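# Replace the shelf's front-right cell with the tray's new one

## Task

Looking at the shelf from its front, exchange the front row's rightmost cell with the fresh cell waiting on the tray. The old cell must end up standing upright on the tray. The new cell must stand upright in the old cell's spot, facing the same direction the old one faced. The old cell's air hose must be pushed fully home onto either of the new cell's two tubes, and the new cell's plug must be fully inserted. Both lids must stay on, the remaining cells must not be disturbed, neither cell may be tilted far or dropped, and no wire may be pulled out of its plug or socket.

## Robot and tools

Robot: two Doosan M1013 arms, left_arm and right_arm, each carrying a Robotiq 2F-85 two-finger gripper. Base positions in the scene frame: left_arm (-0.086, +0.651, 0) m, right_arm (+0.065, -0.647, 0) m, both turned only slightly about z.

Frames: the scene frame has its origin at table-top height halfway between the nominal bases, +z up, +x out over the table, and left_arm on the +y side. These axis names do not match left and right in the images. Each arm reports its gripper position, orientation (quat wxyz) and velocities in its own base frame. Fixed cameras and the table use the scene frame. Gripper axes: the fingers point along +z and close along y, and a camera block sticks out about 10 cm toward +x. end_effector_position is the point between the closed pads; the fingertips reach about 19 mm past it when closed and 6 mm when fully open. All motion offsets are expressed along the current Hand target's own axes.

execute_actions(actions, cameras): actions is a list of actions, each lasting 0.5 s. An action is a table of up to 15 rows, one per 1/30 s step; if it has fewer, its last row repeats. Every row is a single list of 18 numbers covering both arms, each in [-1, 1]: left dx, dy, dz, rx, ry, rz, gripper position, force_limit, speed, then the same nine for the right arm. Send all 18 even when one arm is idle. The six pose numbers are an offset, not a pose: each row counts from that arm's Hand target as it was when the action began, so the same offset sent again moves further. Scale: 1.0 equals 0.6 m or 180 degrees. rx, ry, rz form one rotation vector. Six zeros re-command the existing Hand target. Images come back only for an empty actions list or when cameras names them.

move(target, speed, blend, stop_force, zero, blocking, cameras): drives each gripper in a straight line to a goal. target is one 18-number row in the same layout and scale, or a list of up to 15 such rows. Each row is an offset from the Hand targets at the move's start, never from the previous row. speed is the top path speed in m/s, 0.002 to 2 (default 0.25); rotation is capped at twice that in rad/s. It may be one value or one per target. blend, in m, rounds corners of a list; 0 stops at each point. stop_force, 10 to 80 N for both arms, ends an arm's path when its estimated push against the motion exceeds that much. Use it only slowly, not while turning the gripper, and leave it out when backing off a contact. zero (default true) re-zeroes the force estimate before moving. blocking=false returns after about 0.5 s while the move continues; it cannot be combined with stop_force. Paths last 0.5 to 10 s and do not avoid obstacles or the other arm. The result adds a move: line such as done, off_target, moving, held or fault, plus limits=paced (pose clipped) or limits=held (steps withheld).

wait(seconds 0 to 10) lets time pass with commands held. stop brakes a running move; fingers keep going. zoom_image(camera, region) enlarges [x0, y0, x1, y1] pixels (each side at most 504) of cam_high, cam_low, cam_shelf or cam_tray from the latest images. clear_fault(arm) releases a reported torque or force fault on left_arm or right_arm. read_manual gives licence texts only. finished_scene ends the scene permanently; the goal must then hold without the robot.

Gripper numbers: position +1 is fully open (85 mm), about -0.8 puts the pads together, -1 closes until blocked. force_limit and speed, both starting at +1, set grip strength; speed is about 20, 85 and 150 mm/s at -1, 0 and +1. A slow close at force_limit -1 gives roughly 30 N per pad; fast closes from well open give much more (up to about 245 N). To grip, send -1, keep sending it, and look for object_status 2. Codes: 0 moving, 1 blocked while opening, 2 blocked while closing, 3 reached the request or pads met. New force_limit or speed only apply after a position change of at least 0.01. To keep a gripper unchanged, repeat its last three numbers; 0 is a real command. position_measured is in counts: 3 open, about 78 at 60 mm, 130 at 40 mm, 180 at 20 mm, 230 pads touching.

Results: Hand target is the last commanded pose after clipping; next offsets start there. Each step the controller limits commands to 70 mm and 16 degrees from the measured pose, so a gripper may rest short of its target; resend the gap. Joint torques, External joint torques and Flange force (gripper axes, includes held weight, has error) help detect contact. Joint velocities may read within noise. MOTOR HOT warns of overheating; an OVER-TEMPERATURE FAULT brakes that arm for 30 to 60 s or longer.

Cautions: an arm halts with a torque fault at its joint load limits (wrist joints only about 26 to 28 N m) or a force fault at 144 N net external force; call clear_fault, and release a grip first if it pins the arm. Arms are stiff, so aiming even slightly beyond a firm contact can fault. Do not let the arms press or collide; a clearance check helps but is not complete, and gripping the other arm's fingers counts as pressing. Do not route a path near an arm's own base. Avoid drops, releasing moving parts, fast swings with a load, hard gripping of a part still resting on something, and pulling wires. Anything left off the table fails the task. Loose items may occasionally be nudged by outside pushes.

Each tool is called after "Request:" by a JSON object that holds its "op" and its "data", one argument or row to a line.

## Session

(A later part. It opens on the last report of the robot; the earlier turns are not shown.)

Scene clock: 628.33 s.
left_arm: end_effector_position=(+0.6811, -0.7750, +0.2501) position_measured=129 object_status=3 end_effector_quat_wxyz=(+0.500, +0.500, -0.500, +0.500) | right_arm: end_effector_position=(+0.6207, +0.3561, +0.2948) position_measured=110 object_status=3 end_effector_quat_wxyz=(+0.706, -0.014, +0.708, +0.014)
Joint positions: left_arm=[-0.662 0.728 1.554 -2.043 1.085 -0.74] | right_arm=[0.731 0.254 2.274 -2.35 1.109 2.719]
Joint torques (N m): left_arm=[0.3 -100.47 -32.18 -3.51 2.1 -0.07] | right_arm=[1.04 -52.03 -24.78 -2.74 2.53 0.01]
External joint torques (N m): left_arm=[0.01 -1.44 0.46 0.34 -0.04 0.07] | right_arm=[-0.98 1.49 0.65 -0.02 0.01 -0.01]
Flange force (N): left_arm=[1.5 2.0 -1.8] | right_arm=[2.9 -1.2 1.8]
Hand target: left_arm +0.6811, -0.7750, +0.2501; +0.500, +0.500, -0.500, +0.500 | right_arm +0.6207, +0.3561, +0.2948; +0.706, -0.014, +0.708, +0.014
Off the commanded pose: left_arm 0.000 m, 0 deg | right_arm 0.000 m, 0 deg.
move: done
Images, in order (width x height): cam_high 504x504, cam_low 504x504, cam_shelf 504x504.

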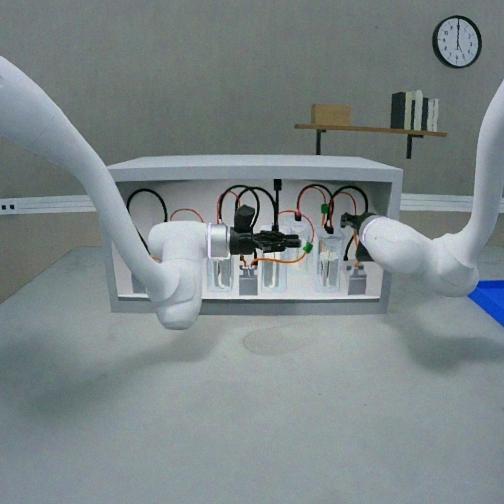

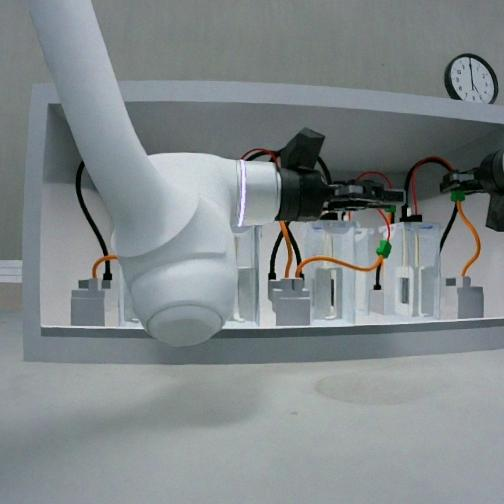

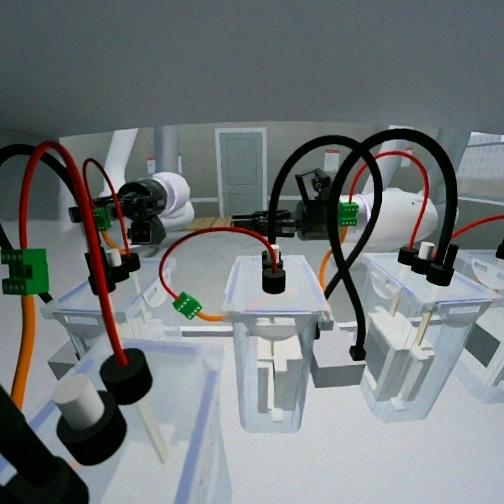

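Request:
{"op": "move", "data": {
  "target": [0,0,0,0,0,0,0.0,-0.5,-0.5,0,0.01,0,0,0,0,0.15,-0.6,-0.5],
  "speed": 0.1
}}

Request:
{"op": "move", "data": {
  "target": [0,0,0,0,0,0,0.0,-0.5,-0.5,0,0,0,0,0,0,-1,-0.6,-1],
  "cameras": ["cam_high","cam_low","cam_shelf"]
}}

Request:
{"op": "zoom_image", "data": {
  "camera": "cam_low",
  "region": [434, 154, 504, 224]
}}

Request:
{"op": "zoom_image", "data": {
  "camera": "cam_shelf",
  "region": [60, 160, 140, 240]
}}

Scene clock: 640.97 s.
left_arm: end_effector_position=(+0.6811, -0.7750, +0.2501) position_measured=129 object_status=3 end_effector_quat_wxyz=(+0.500, +0.500, -0.500, +0.500) | right_arm: end_effector_position=(+0.6205, +0.3621, +0.2948) position_measured=110 object_status=3 end_effector_quat_wxyz=(+0.706, -0.014, +0.708, +0.014)
Joint positions: left_arm=[-0.662 0.728 1.554 -2.043 1.085 -0.74] | right_arm=[0.741 0.259 2.267 -2.339 1.111 2.713]
Joint torques (N m): left_arm=[0.26 -100.43 -32.31 -3.56 2.05 -0.1] | right_arm=[0.9 -52.64 -24.37 -2.75 2.53 0.09]
External joint torques (N m): left_arm=[-0.24 -1.71 0.47 0.37 0.02 0.1] | right_arm=[-0.93 1.74 0.21 -0.02 -0.01 -0.09]
Flange force (N): left_arm=[1.8 2.5 -1.9] | right_arm=[2.9 -0.2 2.5]
Hand target: left_arm +0.6811, -0.7750, +0.2501; +0.500, +0.500, -0.500, +0.500 | right_arm +0.6205, +0.3621, +0.2948; +0.706, -0.014, +0.708, +0.014
Off the commanded pose: left_arm 0.000 m, 0 deg | right_arm 0.000 m, 0 deg.
move: done

Scene clock: 642.50 s.
left_arm: end_effector_position=(+0.6811, -0.7750, +0.2501) position_measured=129 object_status=3 end_effector_quat_wxyz=(+0.500, +0.500, -0.500, +0.500) | right_arm: end_effector_position=(+0.6205, +0.3621, +0.2948) position_measured=177 object_status=0 end_effector_quat_wxyz=(+0.706, -0.014, +0.708, +0.014)
Joint positions: left_arm=[-0.662 0.728 1.554 -2.043 1.085 -0.74] | right_arm=[0.741 0.259 2.267 -2.339 1.111 2.713]
Joint torques (N m): left_arm=[-0.18 -100.53 -32.23 -3.55 2.06 -0.1] | right_arm=[1.36 -52.04 -24.57 -2.74 2.5 0.03]
External joint torques (N m): left_arm=[0.2 -1.21 0.55 0.38 0 0.11] | right_arm=[-1.35 0.96 0.37 -0.03 0.04 -0.03]
Flange force (N): left_arm=[1.2 1.9 -2.0] | right_arm=[1.9 -1.8 2.2]
Hand target: left_arm +0.6811, -0.7750, +0.2501; +0.500, +0.500, -0.500, +0.500 | right_arm +0.6205, +0.3621, +0.2948; +0.706, -0.014, +0.708, +0.014
Off the commanded pose: left_arm 0.000 m, 0 deg | right_arm 0.000 m, 0 deg.
move: done
Images, in order (width x height): cam_high 504x504, cam_low 504x504, cam_shelf 504x504.

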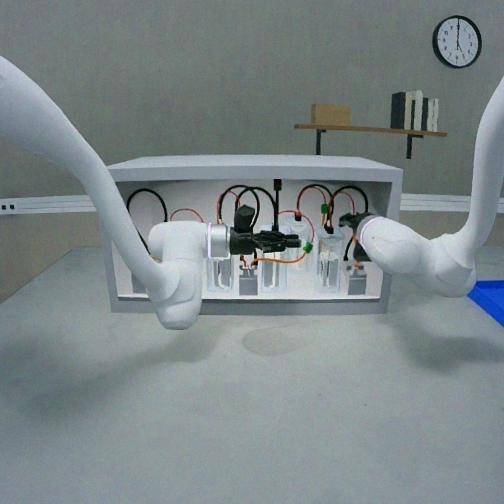

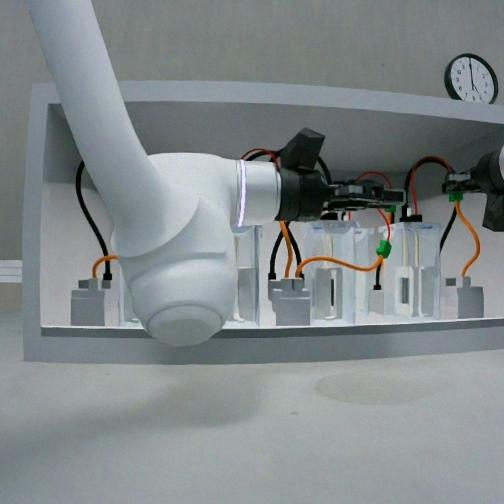

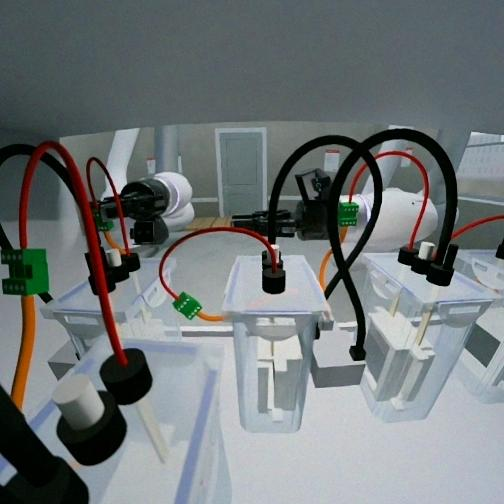

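Scaled by 7.200 from the camera's 504x504 image, which has a finer 720x720 frame.

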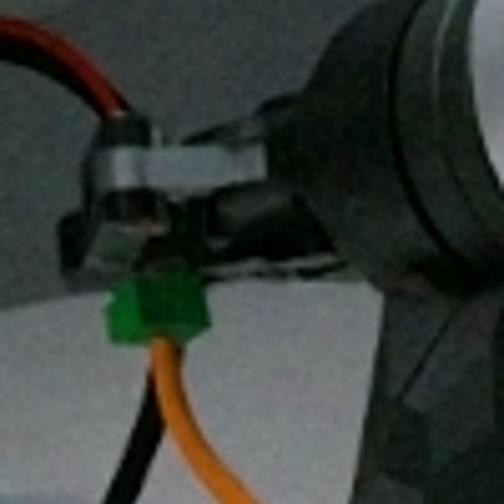

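Scaled by 6.300 from the camera's 504x504 image, which has a finer 720x720 frame.

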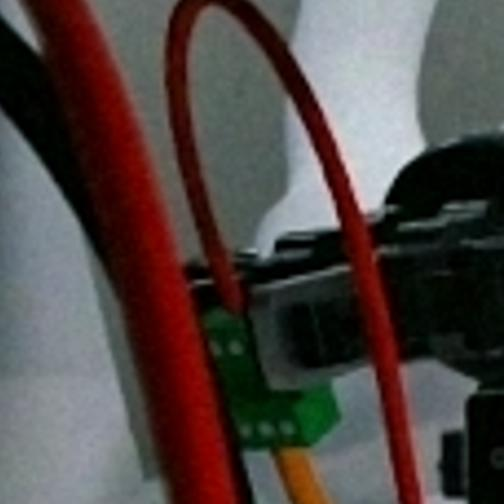

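Request:
{"op": "move", "data": {
  "target": [0,0,0,0,0,0,0.0,-0.5,-0.5,0.1217,-0.0333,-0.15,0,0,0,-1,-0.6,-1],
  "speed": 0.08,
  "cameras": ["cam_high","cam_low","cam_shelf"]
}}

Request:
{"op": "zoom_image", "data": {
  "camera": "cam_low",
  "region": [404, 154, 504, 254]
}}

Request:
{"op": "zoom_image", "data": {
  "camera": "cam_shelf",
  "region": [60, 130, 200, 270]
}}

Request:
{"op": "zoom_image", "data": {
  "camera": "cam_high",
  "region": [300, 170, 420, 290]
}}

Scene clock: 658.03 s.
left_arm: end_effector_position=(+0.6811, -0.7750, +0.2501) position_measured=129 object_status=3 end_effector_quat_wxyz=(+0.500, +0.500, -0.500, +0.500) | right_arm: end_effector_position=(+0.5312, +0.3385, +0.2220) position_measured=177 object_status=2 end_effector_quat_wxyz=(+0.706, -0.014, +0.708, +0.014)
Joint positions: left_arm=[-0.662 0.728 1.554 -2.043 1.085 -0.74] | right_arm=[0.847 0.322 2.435 -2.297 1.306 2.856]
Joint torques (N m): left_arm=[0 -100.83 -32.2 -3.53 2.1 -0.16] | right_arm=[2.04 -48.75 -15.19 -1.7 2.47 -0.08]
External joint torques (N m): left_arm=[-0.01 -1.78 0.3 0.34 -0.01 0.16] | right_arm=[-2.07 0.76 0.23 -0.14 0.2 0.08]
Flange force (N): left_arm=[1.8 2.2 -1.9] | right_arm=[2.4 -3.6 3.9]
Hand target: left_arm +0.6811, -0.7750, +0.2501; +0.500, +0.500, -0.500, +0.500 | right_arm +0.5312, +0.3385, +0.2220; +0.706, -0.014, +0.708, +0.014
Off the commanded pose: left_arm 0.000 m, 0 deg | right_arm 0.000 m, 0 deg.
move: done
Images, in order (width x height): cam_high 504x504, cam_low 504x504, cam_shelf 504x504.

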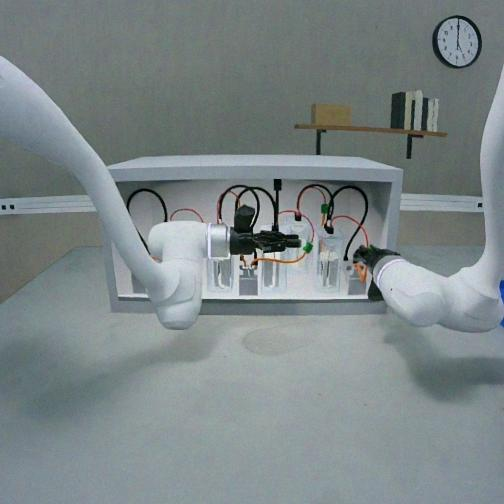

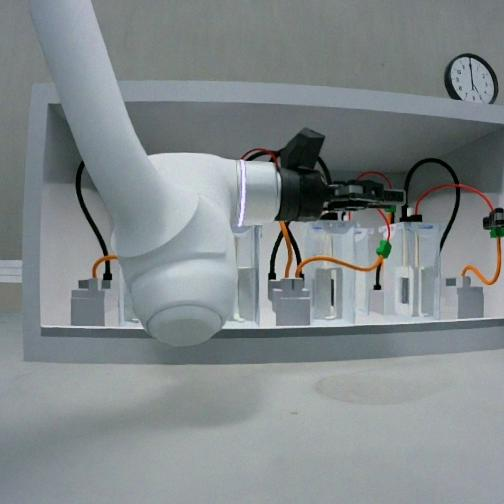

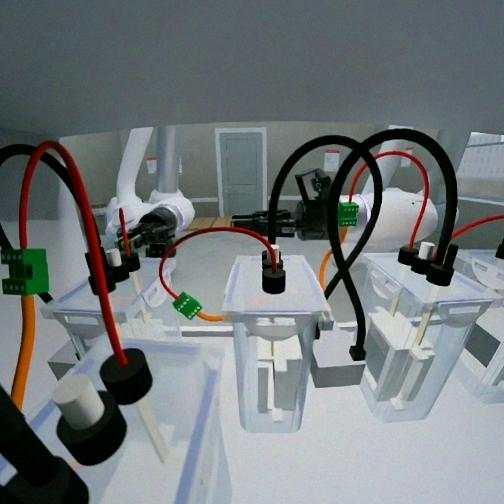

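Scaled by 5.040 from the camera's 504x504 image, which has a finer 720x720 frame.

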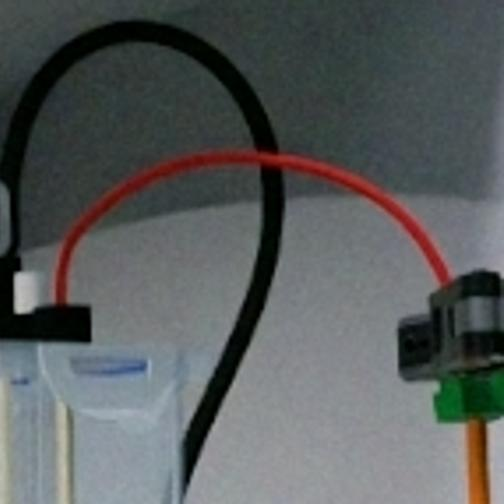

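Scaled by 3.600 from the camera's 504x504 image, which has a finer 720x720 frame.

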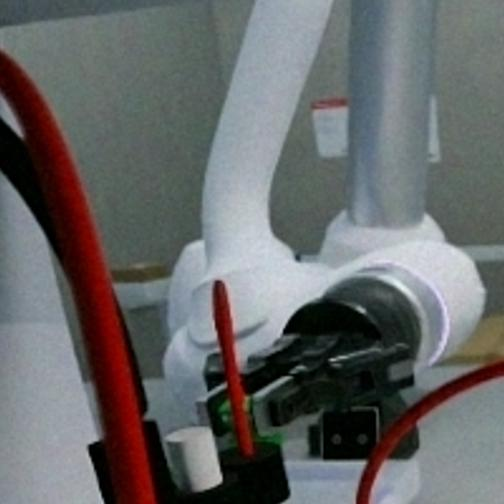

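Scaled by 4.200 from the camera's 504x504 image, which has a finer 720x720 frame.

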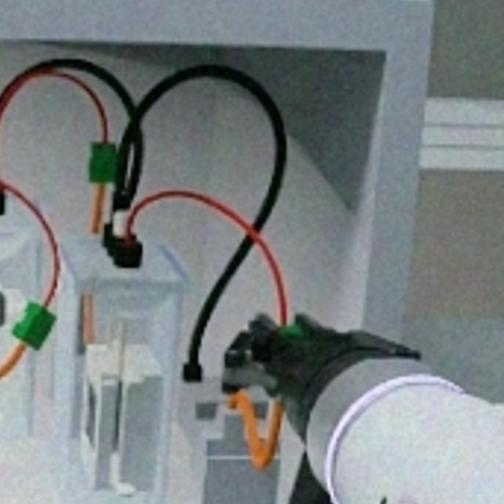

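Request:
{"op": "move", "data": {
  "target": [
    [-0.1,-0.02,0,0,0,0,0.0,-0.5,-0.5,0,0,0,0,0,0,-1,-0.6,-1],
    [-0.1,-0.02,0.1917,0,0,0,0.0,-0.5,-0.5,0,0,0,0,0,0,-1,-0.6,-1]
  ],
  "speed": 0.15,
  "blend": 0.02,
  "cameras": ["cam_high","cam_low","cam_shelf"]
}}

Request:
{"op": "zoom_image", "data": {
  "camera": "cam_low",
  "region": [404, 184, 504, 284]
}}

Request:
{"op": "zoom_image", "data": {
  "camera": "cam_high",
  "region": [310, 210, 410, 310]
}}

Request:
{"op": "zoom_image", "data": {
  "camera": "cam_shelf",
  "region": [80, 180, 200, 300]
}}

Scene clock: 690.37 s.
left_arm: end_effector_position=(+0.6934, -0.8900, +0.1902) position_measured=129 object_status=3 end_effector_quat_wxyz=(+0.500, +0.500, -0.500, +0.500) | right_arm: end_effector_position=(+0.5312, +0.3385, +0.2220) position_measured=177 object_status=2 end_effector_quat_wxyz=(+0.706, -0.014, +0.708, +0.014)
Joint positions: left_arm=[-0.753 0.892 1.36 -2.105 1.01 -0.733] | right_arm=[0.847 0.322 2.435 -2.297 1.306 2.856]
Joint torques (N m): left_arm=[0.33 -113.02 -33.23 -3.67 2.11 -0.16] | right_arm=[1.74 -48.42 -14.94 -1.68 2.47 0.03]
External joint torques (N m): left_arm=[-0.27 -2.38 0.18 0.35 -0.02 0.16] | right_arm=[-1.81 0.5 -0.04 -0.17 0.2 -0.03]
Flange force (N): left_arm=[2.5 2.7 -2.3] | right_arm=[1.5 -2.9 3.7]
Hand target: left_arm +0.6933, -0.8900, +0.1901; +0.500, +0.500, -0.500, +0.500 | right_arm +0.5312, +0.3385, +0.2220; +0.706, -0.014, +0.708, +0.014
Off the commanded pose: left_arm 0.000 m, 0 deg | right_arm 0.000 m, 0 deg.
move: done
Images, in order (width x height): cam_high 504x504, cam_low 504x504, cam_shelf 504x504.

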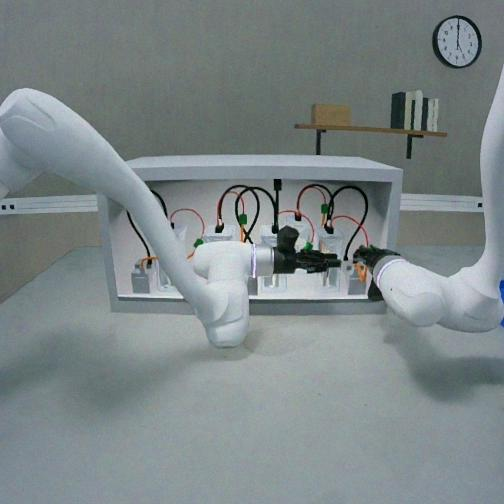

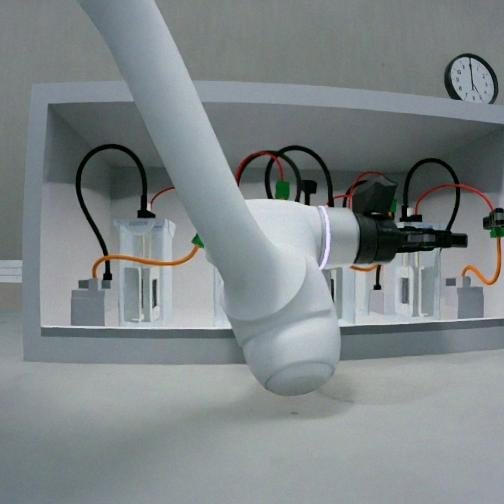

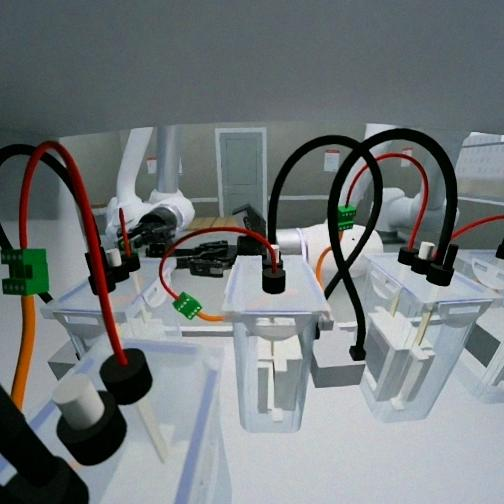

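Scaled by 5.040 from the camera's 504x504 image, which has a finer 720x720 frame.

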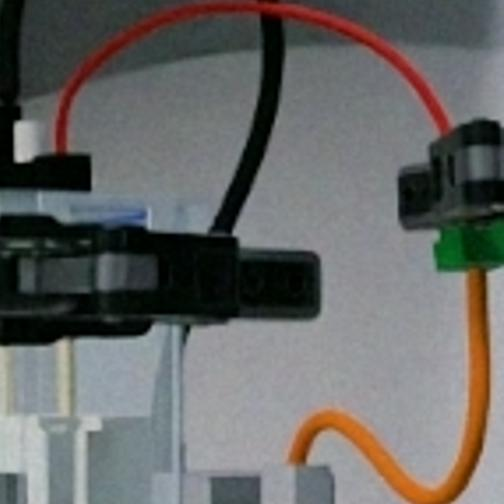

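Scaled by 5.040 from the camera's 504x504 image, which has a finer 720x720 frame.

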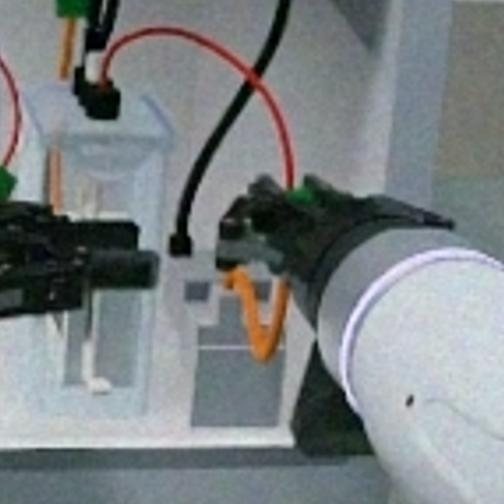

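Scaled by 4.200 from the camera's 504x504 image, which has a finer 720x720 frame.

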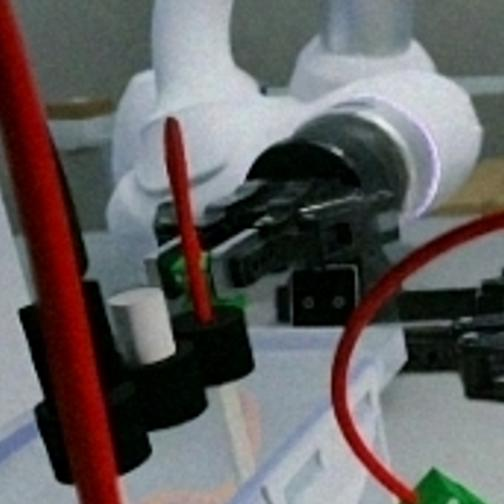

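Request:
{"op": "move", "data": {
  "target": [0.0133,-0.005,0.07,0,0,0,0.0,-0.5,-0.5,0,0,0,0,0,0,-1,-0.6,-1],
  "speed": 0.1,
  "cameras": ["cam_high","cam_low","cam_shelf"]
}}

Request:
{"op": "zoom_image", "data": {
  "camera": "cam_low",
  "region": [434, 200, 504, 270]
}}

Request:
{"op": "zoom_image", "data": {
  "camera": "cam_high",
  "region": [330, 230, 390, 290]
}}

Request:
{"op": "zoom_image", "data": {
  "camera": "cam_shelf",
  "region": [100, 200, 200, 300]
}}

Scene clock: 730.43 s.
left_arm: end_effector_position=(+0.6957, -0.9247, +0.1967) position_measured=129 object_status=3 end_effector_quat_wxyz=(+0.500, +0.500, -0.500, +0.500) | right_arm: end_effector_position=(+0.5312, +0.3385, +0.2220) position_measured=177 object_status=2 end_effector_quat_wxyz=(+0.706, -0.014, +0.708, +0.014)
Joint positions: left_arm=[-0.778 0.918 1.29 -2.102 0.97 -0.765] | right_arm=[0.847 0.322 2.435 -2.297 1.306 2.856]
Joint torques (N m): left_arm=[0.78 -115.85 -33.92 -3.68 2.1 -0.14] | right_arm=[1.02 -48.83 -15.07 -1.68 2.49 0.12]
External joint torques (N m): left_arm=[-0.46 -2.45 -0.46 0.3 -0.08 0.14] | right_arm=[-1.07 0.81 0.1 -0.17 0.19 -0.12]
Flange force (N): left_arm=[2.6 1.6 -1.0] | right_arm=[2.1 -1.6 2.4]
Hand target: left_arm +0.6957, -0.9246, +0.1968; +0.500, +0.500, -0.500, +0.501 (not the last commanded pose) | right_arm +0.5312, +0.3385, +0.2220; +0.706, -0.014, +0.708, +0.014
Off the commanded pose: left_arm 0.008 m, 0 deg | right_arm 0.000 m, 0 deg.
move: held (left_arm; a check stopped the path); limits=held
pose unreachable (left arm): on one or more control steps of this call, first in action 0 (counted from 0), this arm could not follow its commanded pose, so it was not sent that pose on those steps. It may still have moved: this result reports where it is.
cause: moving toward the commanded pose would bring a part of the arm too close to another arm (this arm's gripper and the right arm's gripper, 10 mm apart when this arm was first held).
Images, in order (width x height): cam_high 504x504, cam_low 504x504, cam_shelf 504x504.

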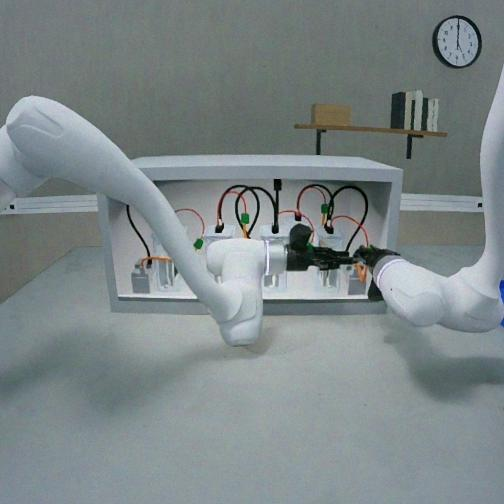

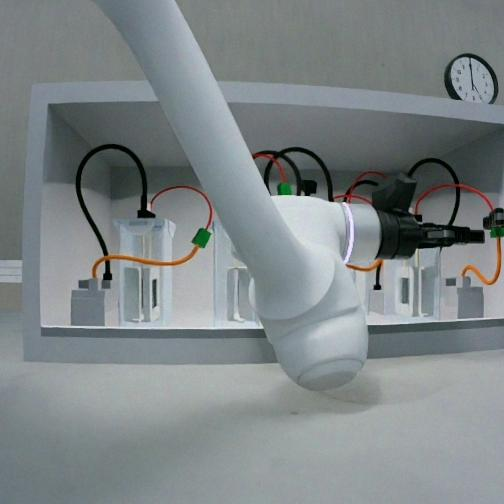

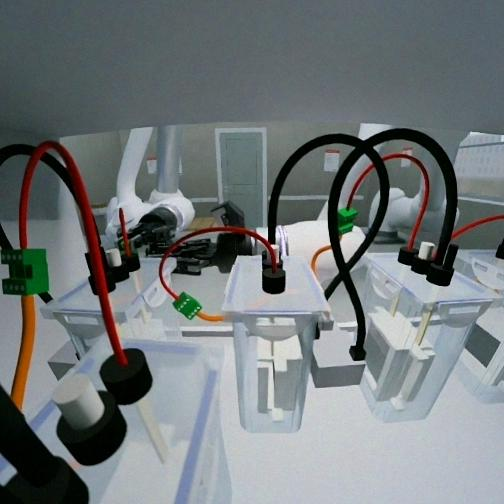

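Scaled by 7.200 from the camera's 504x504 image, which has a finer 720x720 frame.

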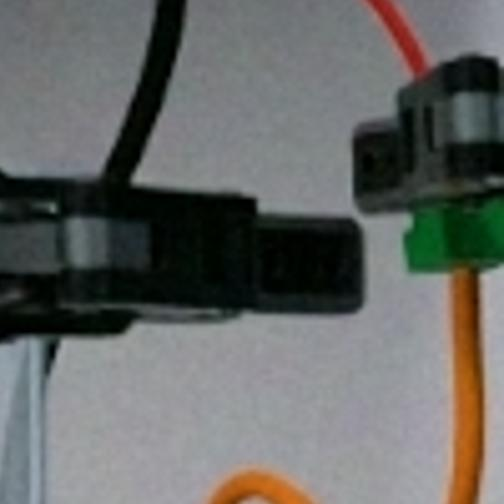

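Scaled by 8.400 from the camera's 504x504 image, which has a finer 720x720 frame.

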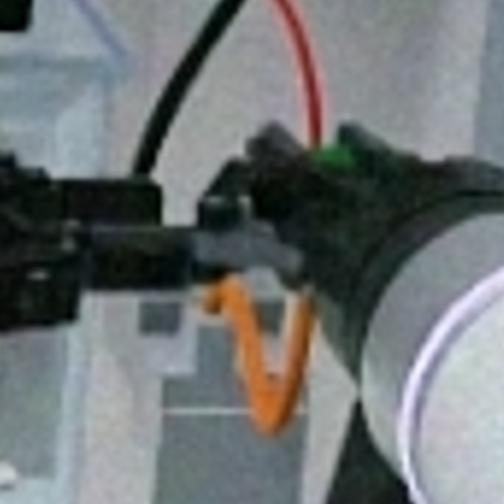

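Scaled by 5.040 from the camera's 504x504 image, which has a finer 720x720 frame.

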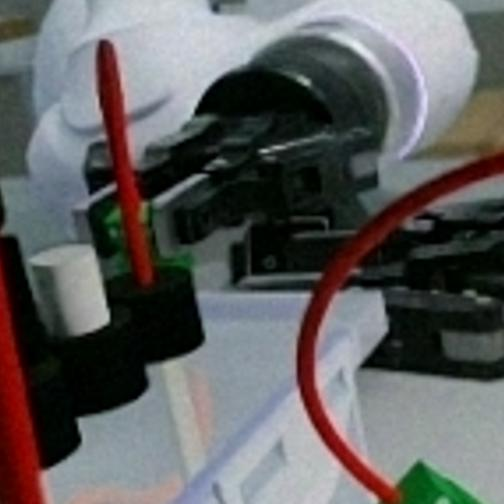

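Request:
{"op": "move", "data": {
  "target": [0,0,0,0,0,0,-0.25,-0.5,-0.5,0,0,0,0,0,0,-1,-0.6,-1]
}}

Request:
{"op": "move", "data": {
  "target": [0.002,0,0.0967,0,0,0,-0.25,-0.5,-0.5,0,0,0,0,0,0,-1,-0.6,-1],
  "speed": 0.06,
  "cameras": ["cam_high","cam_low","cam_shelf"]
}}

Request:
{"op": "zoom_image", "data": {
  "camera": "cam_low",
  "region": [434, 200, 504, 270]
}}

Request:
{"op": "zoom_image", "data": {
  "camera": "cam_high",
  "region": [330, 230, 390, 290]
}}

Request:
{"op": "zoom_image", "data": {
  "camera": "cam_shelf",
  "region": [100, 200, 200, 300]
}}

Scene clock: 773.87 s.
left_arm: end_effector_position=(+0.6957, -0.9246, +0.1968) position_measured=160 object_status=0 end_effector_quat_wxyz=(+0.500, +0.500, -0.500, +0.501) | right_arm: end_effector_position=(+0.5312, +0.3385, +0.2220) position_measured=177 object_status=2 end_effector_quat_wxyz=(+0.706, -0.014, +0.708, +0.014)
Joint positions: left_arm=[-0.778 0.918 1.29 -2.102 0.97 -0.765] | right_arm=[0.847 0.322 2.435 -2.297 1.306 2.856]
Joint torques (N m): left_arm=[0.5 -116.73 -34.76 -3.7 2.09 -0.16] | right_arm=[0.76 -48.48 -14.98 -1.69 2.5 0.16]
External joint torques (N m): left_arm=[-0.44 -0.84 0.64 0.33 -0.08 0.16] | right_arm=[-0.79 0.65 0.03 -0.15 0.17 -0.16]
Flange force (N): left_arm=[0.8 2.3 -1.7] | right_arm=[1.6 -1.0 1.9]
Hand target: left_arm +0.6957, -0.9246, +0.1968; +0.500, +0.500, -0.500, +0.501 | right_arm +0.5312, +0.3385, +0.2220; +0.706, -0.014, +0.708, +0.014
Off the commanded pose: left_arm 0.000 m, 0 deg | right_arm 0.000 m, 0 deg.
move: done

Scene clock: 774.77 s.
left_arm: end_effector_position=(+0.6957, -0.9558, +0.1975) position_measured=160 object_status=3 end_effector_quat_wxyz=(+0.500, +0.500, -0.500, +0.501) | right_arm: end_effector_position=(+0.5312, +0.3385, +0.2220) position_measured=177 object_status=2 end_effector_quat_wxyz=(+0.706, -0.014, +0.708, +0.014)
Joint positions: left_arm=[-0.801 0.946 1.228 -2.103 0.938 -0.788] | right_arm=[0.847 0.322 2.435 -2.297 1.306 2.856]
Joint torques (N m): left_arm=[0.79 -119.68 -34.77 -3.8 2.07 -0.15] | right_arm=[1.17 -48.59 -15.18 -1.73 2.43 0]
External joint torques (N m): left_arm=[-0.7 -0.96 -0.43 0.39 -0.09 0.15] | right_arm=[-1.11 0.57 0.21 -0.12 0.25 -0.01]
Flange force (N): left_arm=[1.1 0.3 0.4] | right_arm=[1.9 -2.0 2.1]
Hand target: left_arm +0.6957, -0.9558, +0.1975; +0.500, +0.500, -0.499, +0.501 (not the last commanded pose) | right_arm +0.5312, +0.3385, +0.2220; +0.706, -0.014, +0.708, +0.014
Off the commanded pose: left_arm 0.027 m, 0 deg | right_arm 0.000 m, 0 deg.
move: held (left_arm; a check stopped the path); limits=held
pose unreachable (left arm): on one or more control steps of this call, first in action 0 (counted from 0), this arm could not follow its commanded pose, so it was not sent that pose on those steps. It may still have moved: this result reports where it is.
cause: moving toward the commanded pose would bring a part of the arm too close to another arm (this arm's gripper and the right arm's gripper, 7 mm apart when this arm was first held).
Images, in order (width x height): cam_high 504x504, cam_low 504x504, cam_shelf 504x504.

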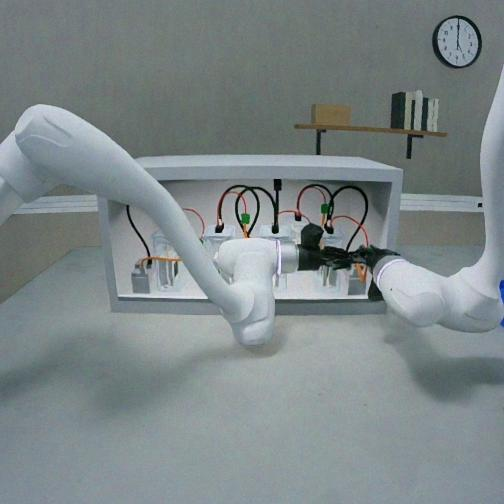

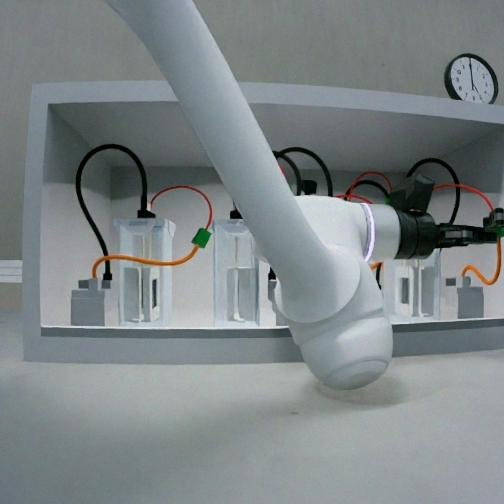

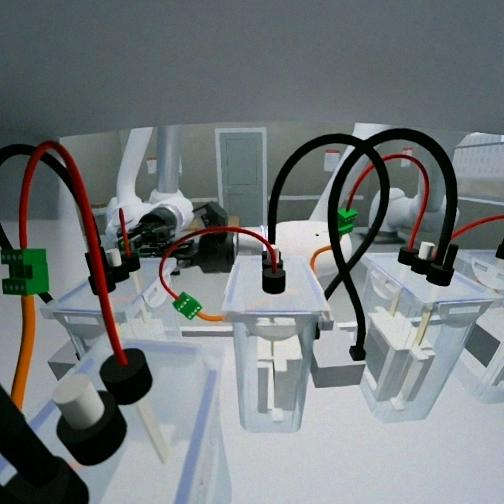

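Scaled by 7.200 from the camera's 504x504 image, which has a finer 720x720 frame.

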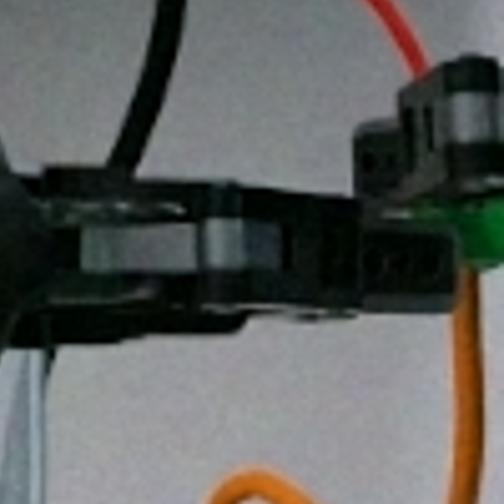

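Scaled by 8.400 from the camera's 504x504 image, which has a finer 720x720 frame.

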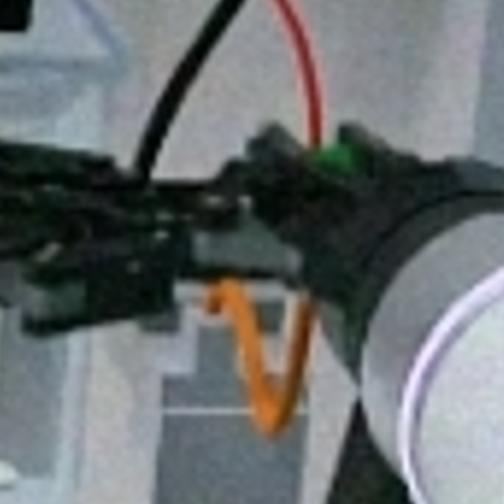

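Scaled by 5.040 from the camera's 504x504 image, which has a finer 720x720 frame.

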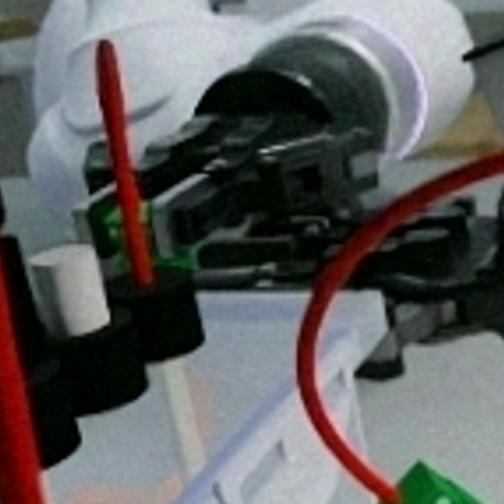

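Request:
{"op": "move", "data": {
  "target": [0,0,-0.1,0,0,0,-0.25,-0.5,-0.5,-0.1217,0.0333,0.15,0,0,0,-1,-0.6,-1],
  "speed": 0.1
}}

Request:
{"op": "move", "data": {
  "target": [0,0,0,0,0,0,-0.25,-0.5,-0.5,0,0,0,0,0,0,0.15,-0.6,-1],
  "cameras": ["cam_high","cam_low","cam_shelf"]
}}

Request:
{"op": "zoom_image", "data": {
  "camera": "cam_low",
  "region": [434, 154, 504, 224]
}}

Request:
{"op": "zoom_image", "data": {
  "camera": "cam_shelf",
  "region": [60, 160, 140, 240]
}}

Scene clock: 825.90 s.
left_arm: end_effector_position=(+0.6956, -0.8958, +0.1975) position_measured=160 object_status=3 end_effector_quat_wxyz=(+0.500, +0.500, -0.499, +0.501) | right_arm: end_effector_position=(+0.6205, +0.3621, +0.2948) position_measured=177 object_status=2 end_effector_quat_wxyz=(+0.706, -0.014, +0.708, +0.014)
Joint positions: left_arm=[-0.756 0.891 1.344 -2.099 0.999 -0.748] | right_arm=[0.741 0.259 2.267 -2.339 1.111 2.713]
Joint torques (N m): left_arm=[0.21 -114.58 -34.08 -3.65 2.06 -0.17] | right_arm=[1.07 -52.74 -25.27 -2.89 2.8 0.02]
External joint torques (N m): left_arm=[0.26 -2.09 0.26 0.28 0.02 0.17] | right_arm=[-1.09 1.69 1.06 0.11 -0.26 -0.02]
Flange force (N): left_arm=[2.1 2.3 -2.6] | right_arm=[2.9 -1.5 1.6]
Hand target: left_arm +0.6956, -0.8958, +0.1975; +0.500, +0.500, -0.499, +0.501 | right_arm +0.6205, +0.3621, +0.2948; +0.706, -0.014, +0.708, +0.014
Off the commanded pose: left_arm 0.000 m, 0 deg | right_arm 0.000 m, 0 deg.
move: done

Scene clock: 827.43 s.
left_arm: end_effector_position=(+0.6956, -0.8958, +0.1975) position_measured=160 object_status=3 end_effector_quat_wxyz=(+0.500, +0.500, -0.499, +0.501) | right_arm: end_effector_position=(+0.6205, +0.3621, +0.2948) position_measured=110 object_status=0 end_effector_quat_wxyz=(+0.706, -0.014, +0.708, +0.014)
Joint positions: left_arm=[-0.756 0.891 1.344 -2.099 0.999 -0.748] | right_arm=[0.741 0.259 2.267 -2.339 1.111 2.713]
Joint torques (N m): left_arm=[0.22 -114.06 -34.03 -3.68 2.06 -0.14] | right_arm=[0.77 -51.87 -24.62 -2.74 2.55 0.1]
External joint torques (N m): left_arm=[-0.12 -2.08 0.39 0.32 0.01 0.14] | right_arm=[-0.81 0.67 0.42 -0.03 -0.02 -0.11]
Flange force (N): left_arm=[2.1 2.8 -2.5] | right_arm=[1.2 -1.2 1.1]
Hand target: left_arm +0.6956, -0.8958, +0.1975; +0.500, +0.500, -0.499, +0.501 | right_arm +0.6205, +0.3621, +0.2948; +0.706, -0.014, +0.708, +0.014
Off the commanded pose: left_arm 0.000 m, 0 deg | right_arm 0.000 m, 0 deg.
move: done
Images, in order (width x height): cam_high 504x504, cam_low 504x504, cam_shelf 504x504.

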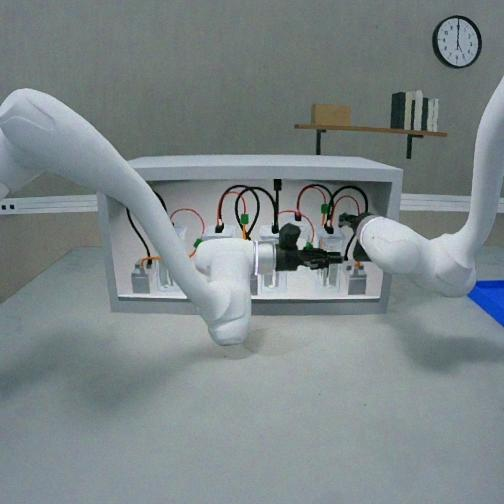

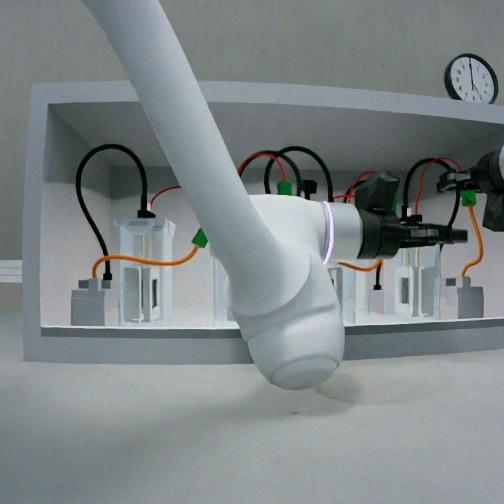

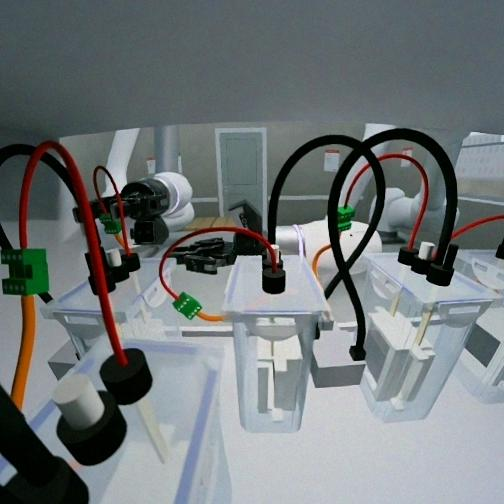

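Scaled by 7.200 from the camera's 504x504 image, which has a finer 720x720 frame.

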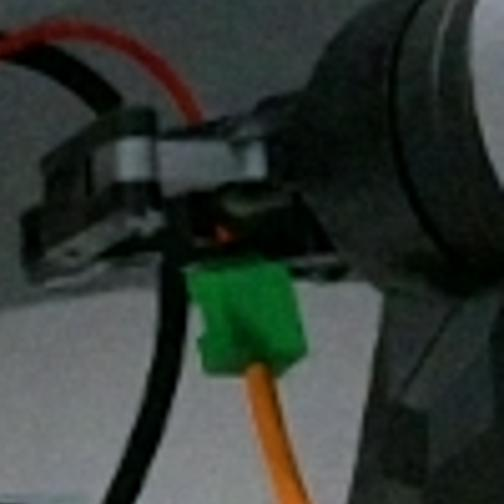

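Scaled by 6.300 from the camera's 504x504 image, which has a finer 720x720 frame.

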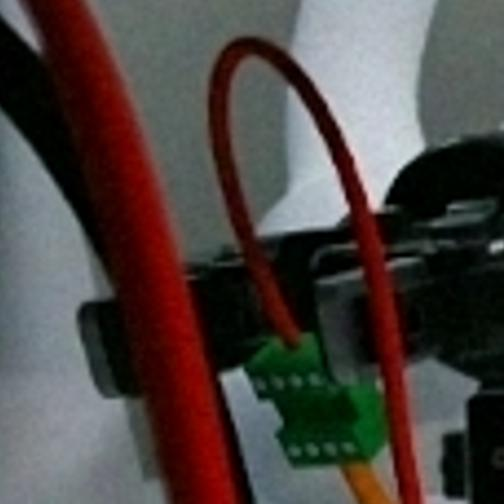

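Request:
{"op": "move", "data": {
  "target": [0,0,0,0,0,0,-0.25,-0.5,-0.5,0,0,-0.15,0,0,0,0.15,-0.6,-1],
  "speed": 0.1,
  "cameras": ["cam_high","cam_low","cam_shelf"]
}}

Request:
{"op": "zoom_image", "data": {
  "camera": "cam_low",
  "region": [434, 164, 504, 234]
}}

Request:
{"op": "zoom_image", "data": {
  "camera": "cam_shelf",
  "region": [60, 160, 140, 240]
}}

Request:
{"op": "zoom_image", "data": {
  "camera": "cam_high",
  "region": [330, 180, 400, 250]
}}

Scene clock: 837.50 s.
left_arm: end_effector_position=(+0.6956, -0.8958, +0.1975) position_measured=160 object_status=3 end_effector_quat_wxyz=(+0.500, +0.500, -0.499, +0.501) | right_arm: end_effector_position=(+0.5306, +0.3585, +0.2950) position_measured=110 object_status=3 end_effector_quat_wxyz=(+0.706, -0.014, +0.708, +0.014)
Joint positions: left_arm=[-0.756 0.891 1.344 -2.099 0.999 -0.748] | right_arm=[0.879 0.184 2.373 -2.213 1.191 2.684]
Joint torques (N m): left_arm=[0.32 -114.4 -33.99 -3.68 2.1 -0.14] | right_arm=[1.13 -43.06 -23.01 -2.56 2.39 0.04]
External joint torques (N m): left_arm=[-0.29 -2.05 0.25 0.31 -0.02 0.14] | right_arm=[-1.13 1.26 0.48 -0.03 0.12 -0.04]
Flange force (N): left_arm=[2.1 2.6 -2.1] | right_arm=[2.8 -1.1 2.4]
Hand target: left_arm +0.6956, -0.8958, +0.1975; +0.500, +0.500, -0.499, +0.501 | right_arm +0.5306, +0.3585, +0.2950; +0.706, -0.014, +0.708, +0.014
Off the commanded pose: left_arm 0.000 m, 0 deg | right_arm 0.000 m, 0 deg.
move: done
Images, in order (width x height): cam_high 504x504, cam_low 504x504, cam_shelf 504x504.

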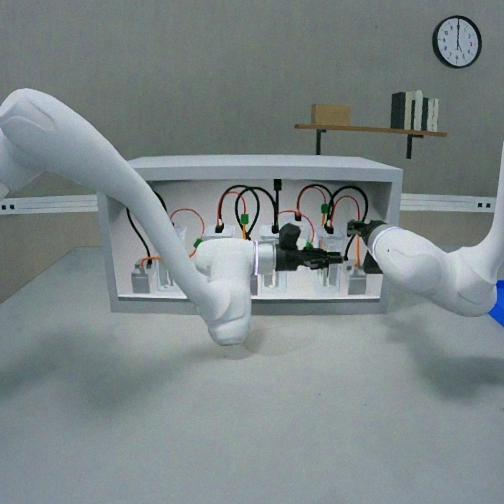

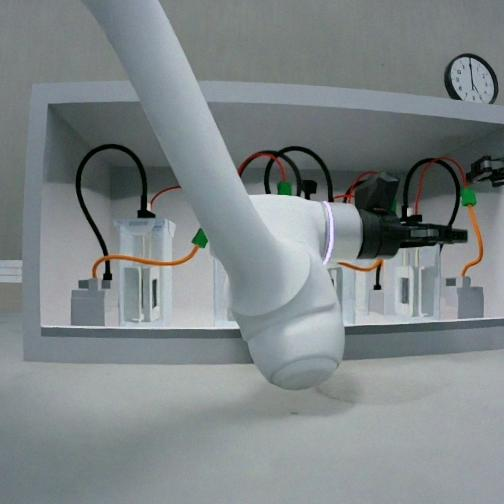

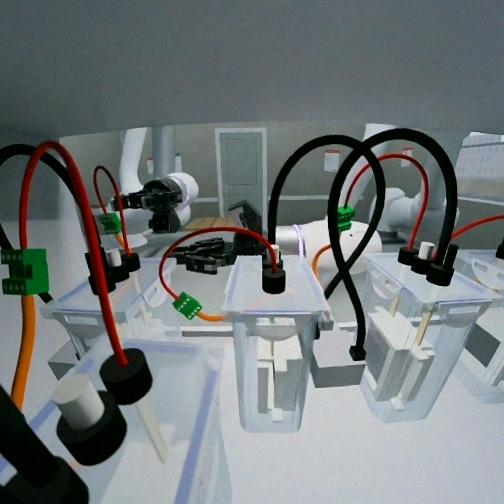

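Scaled by 7.200 from the camera's 504x504 image, which has a finer 720x720 frame.

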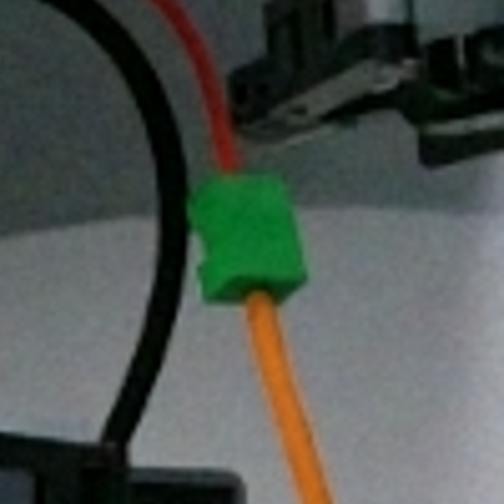

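Scaled by 6.300 from the camera's 504x504 image, which has a finer 720x720 frame.

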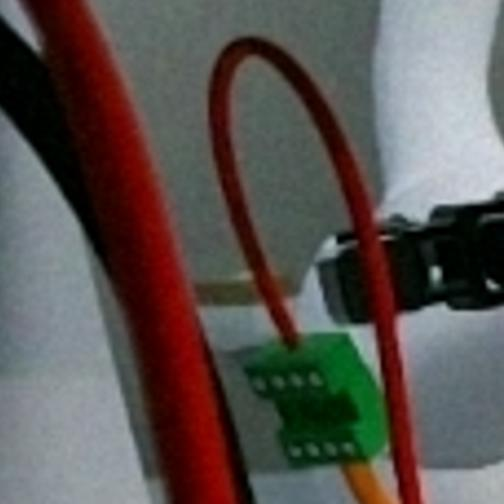

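Scaled by 7.200 from the camera's 504x504 image, which has a finer 720x720 frame.

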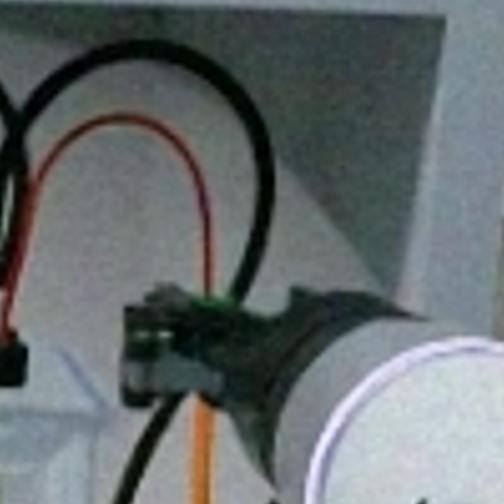

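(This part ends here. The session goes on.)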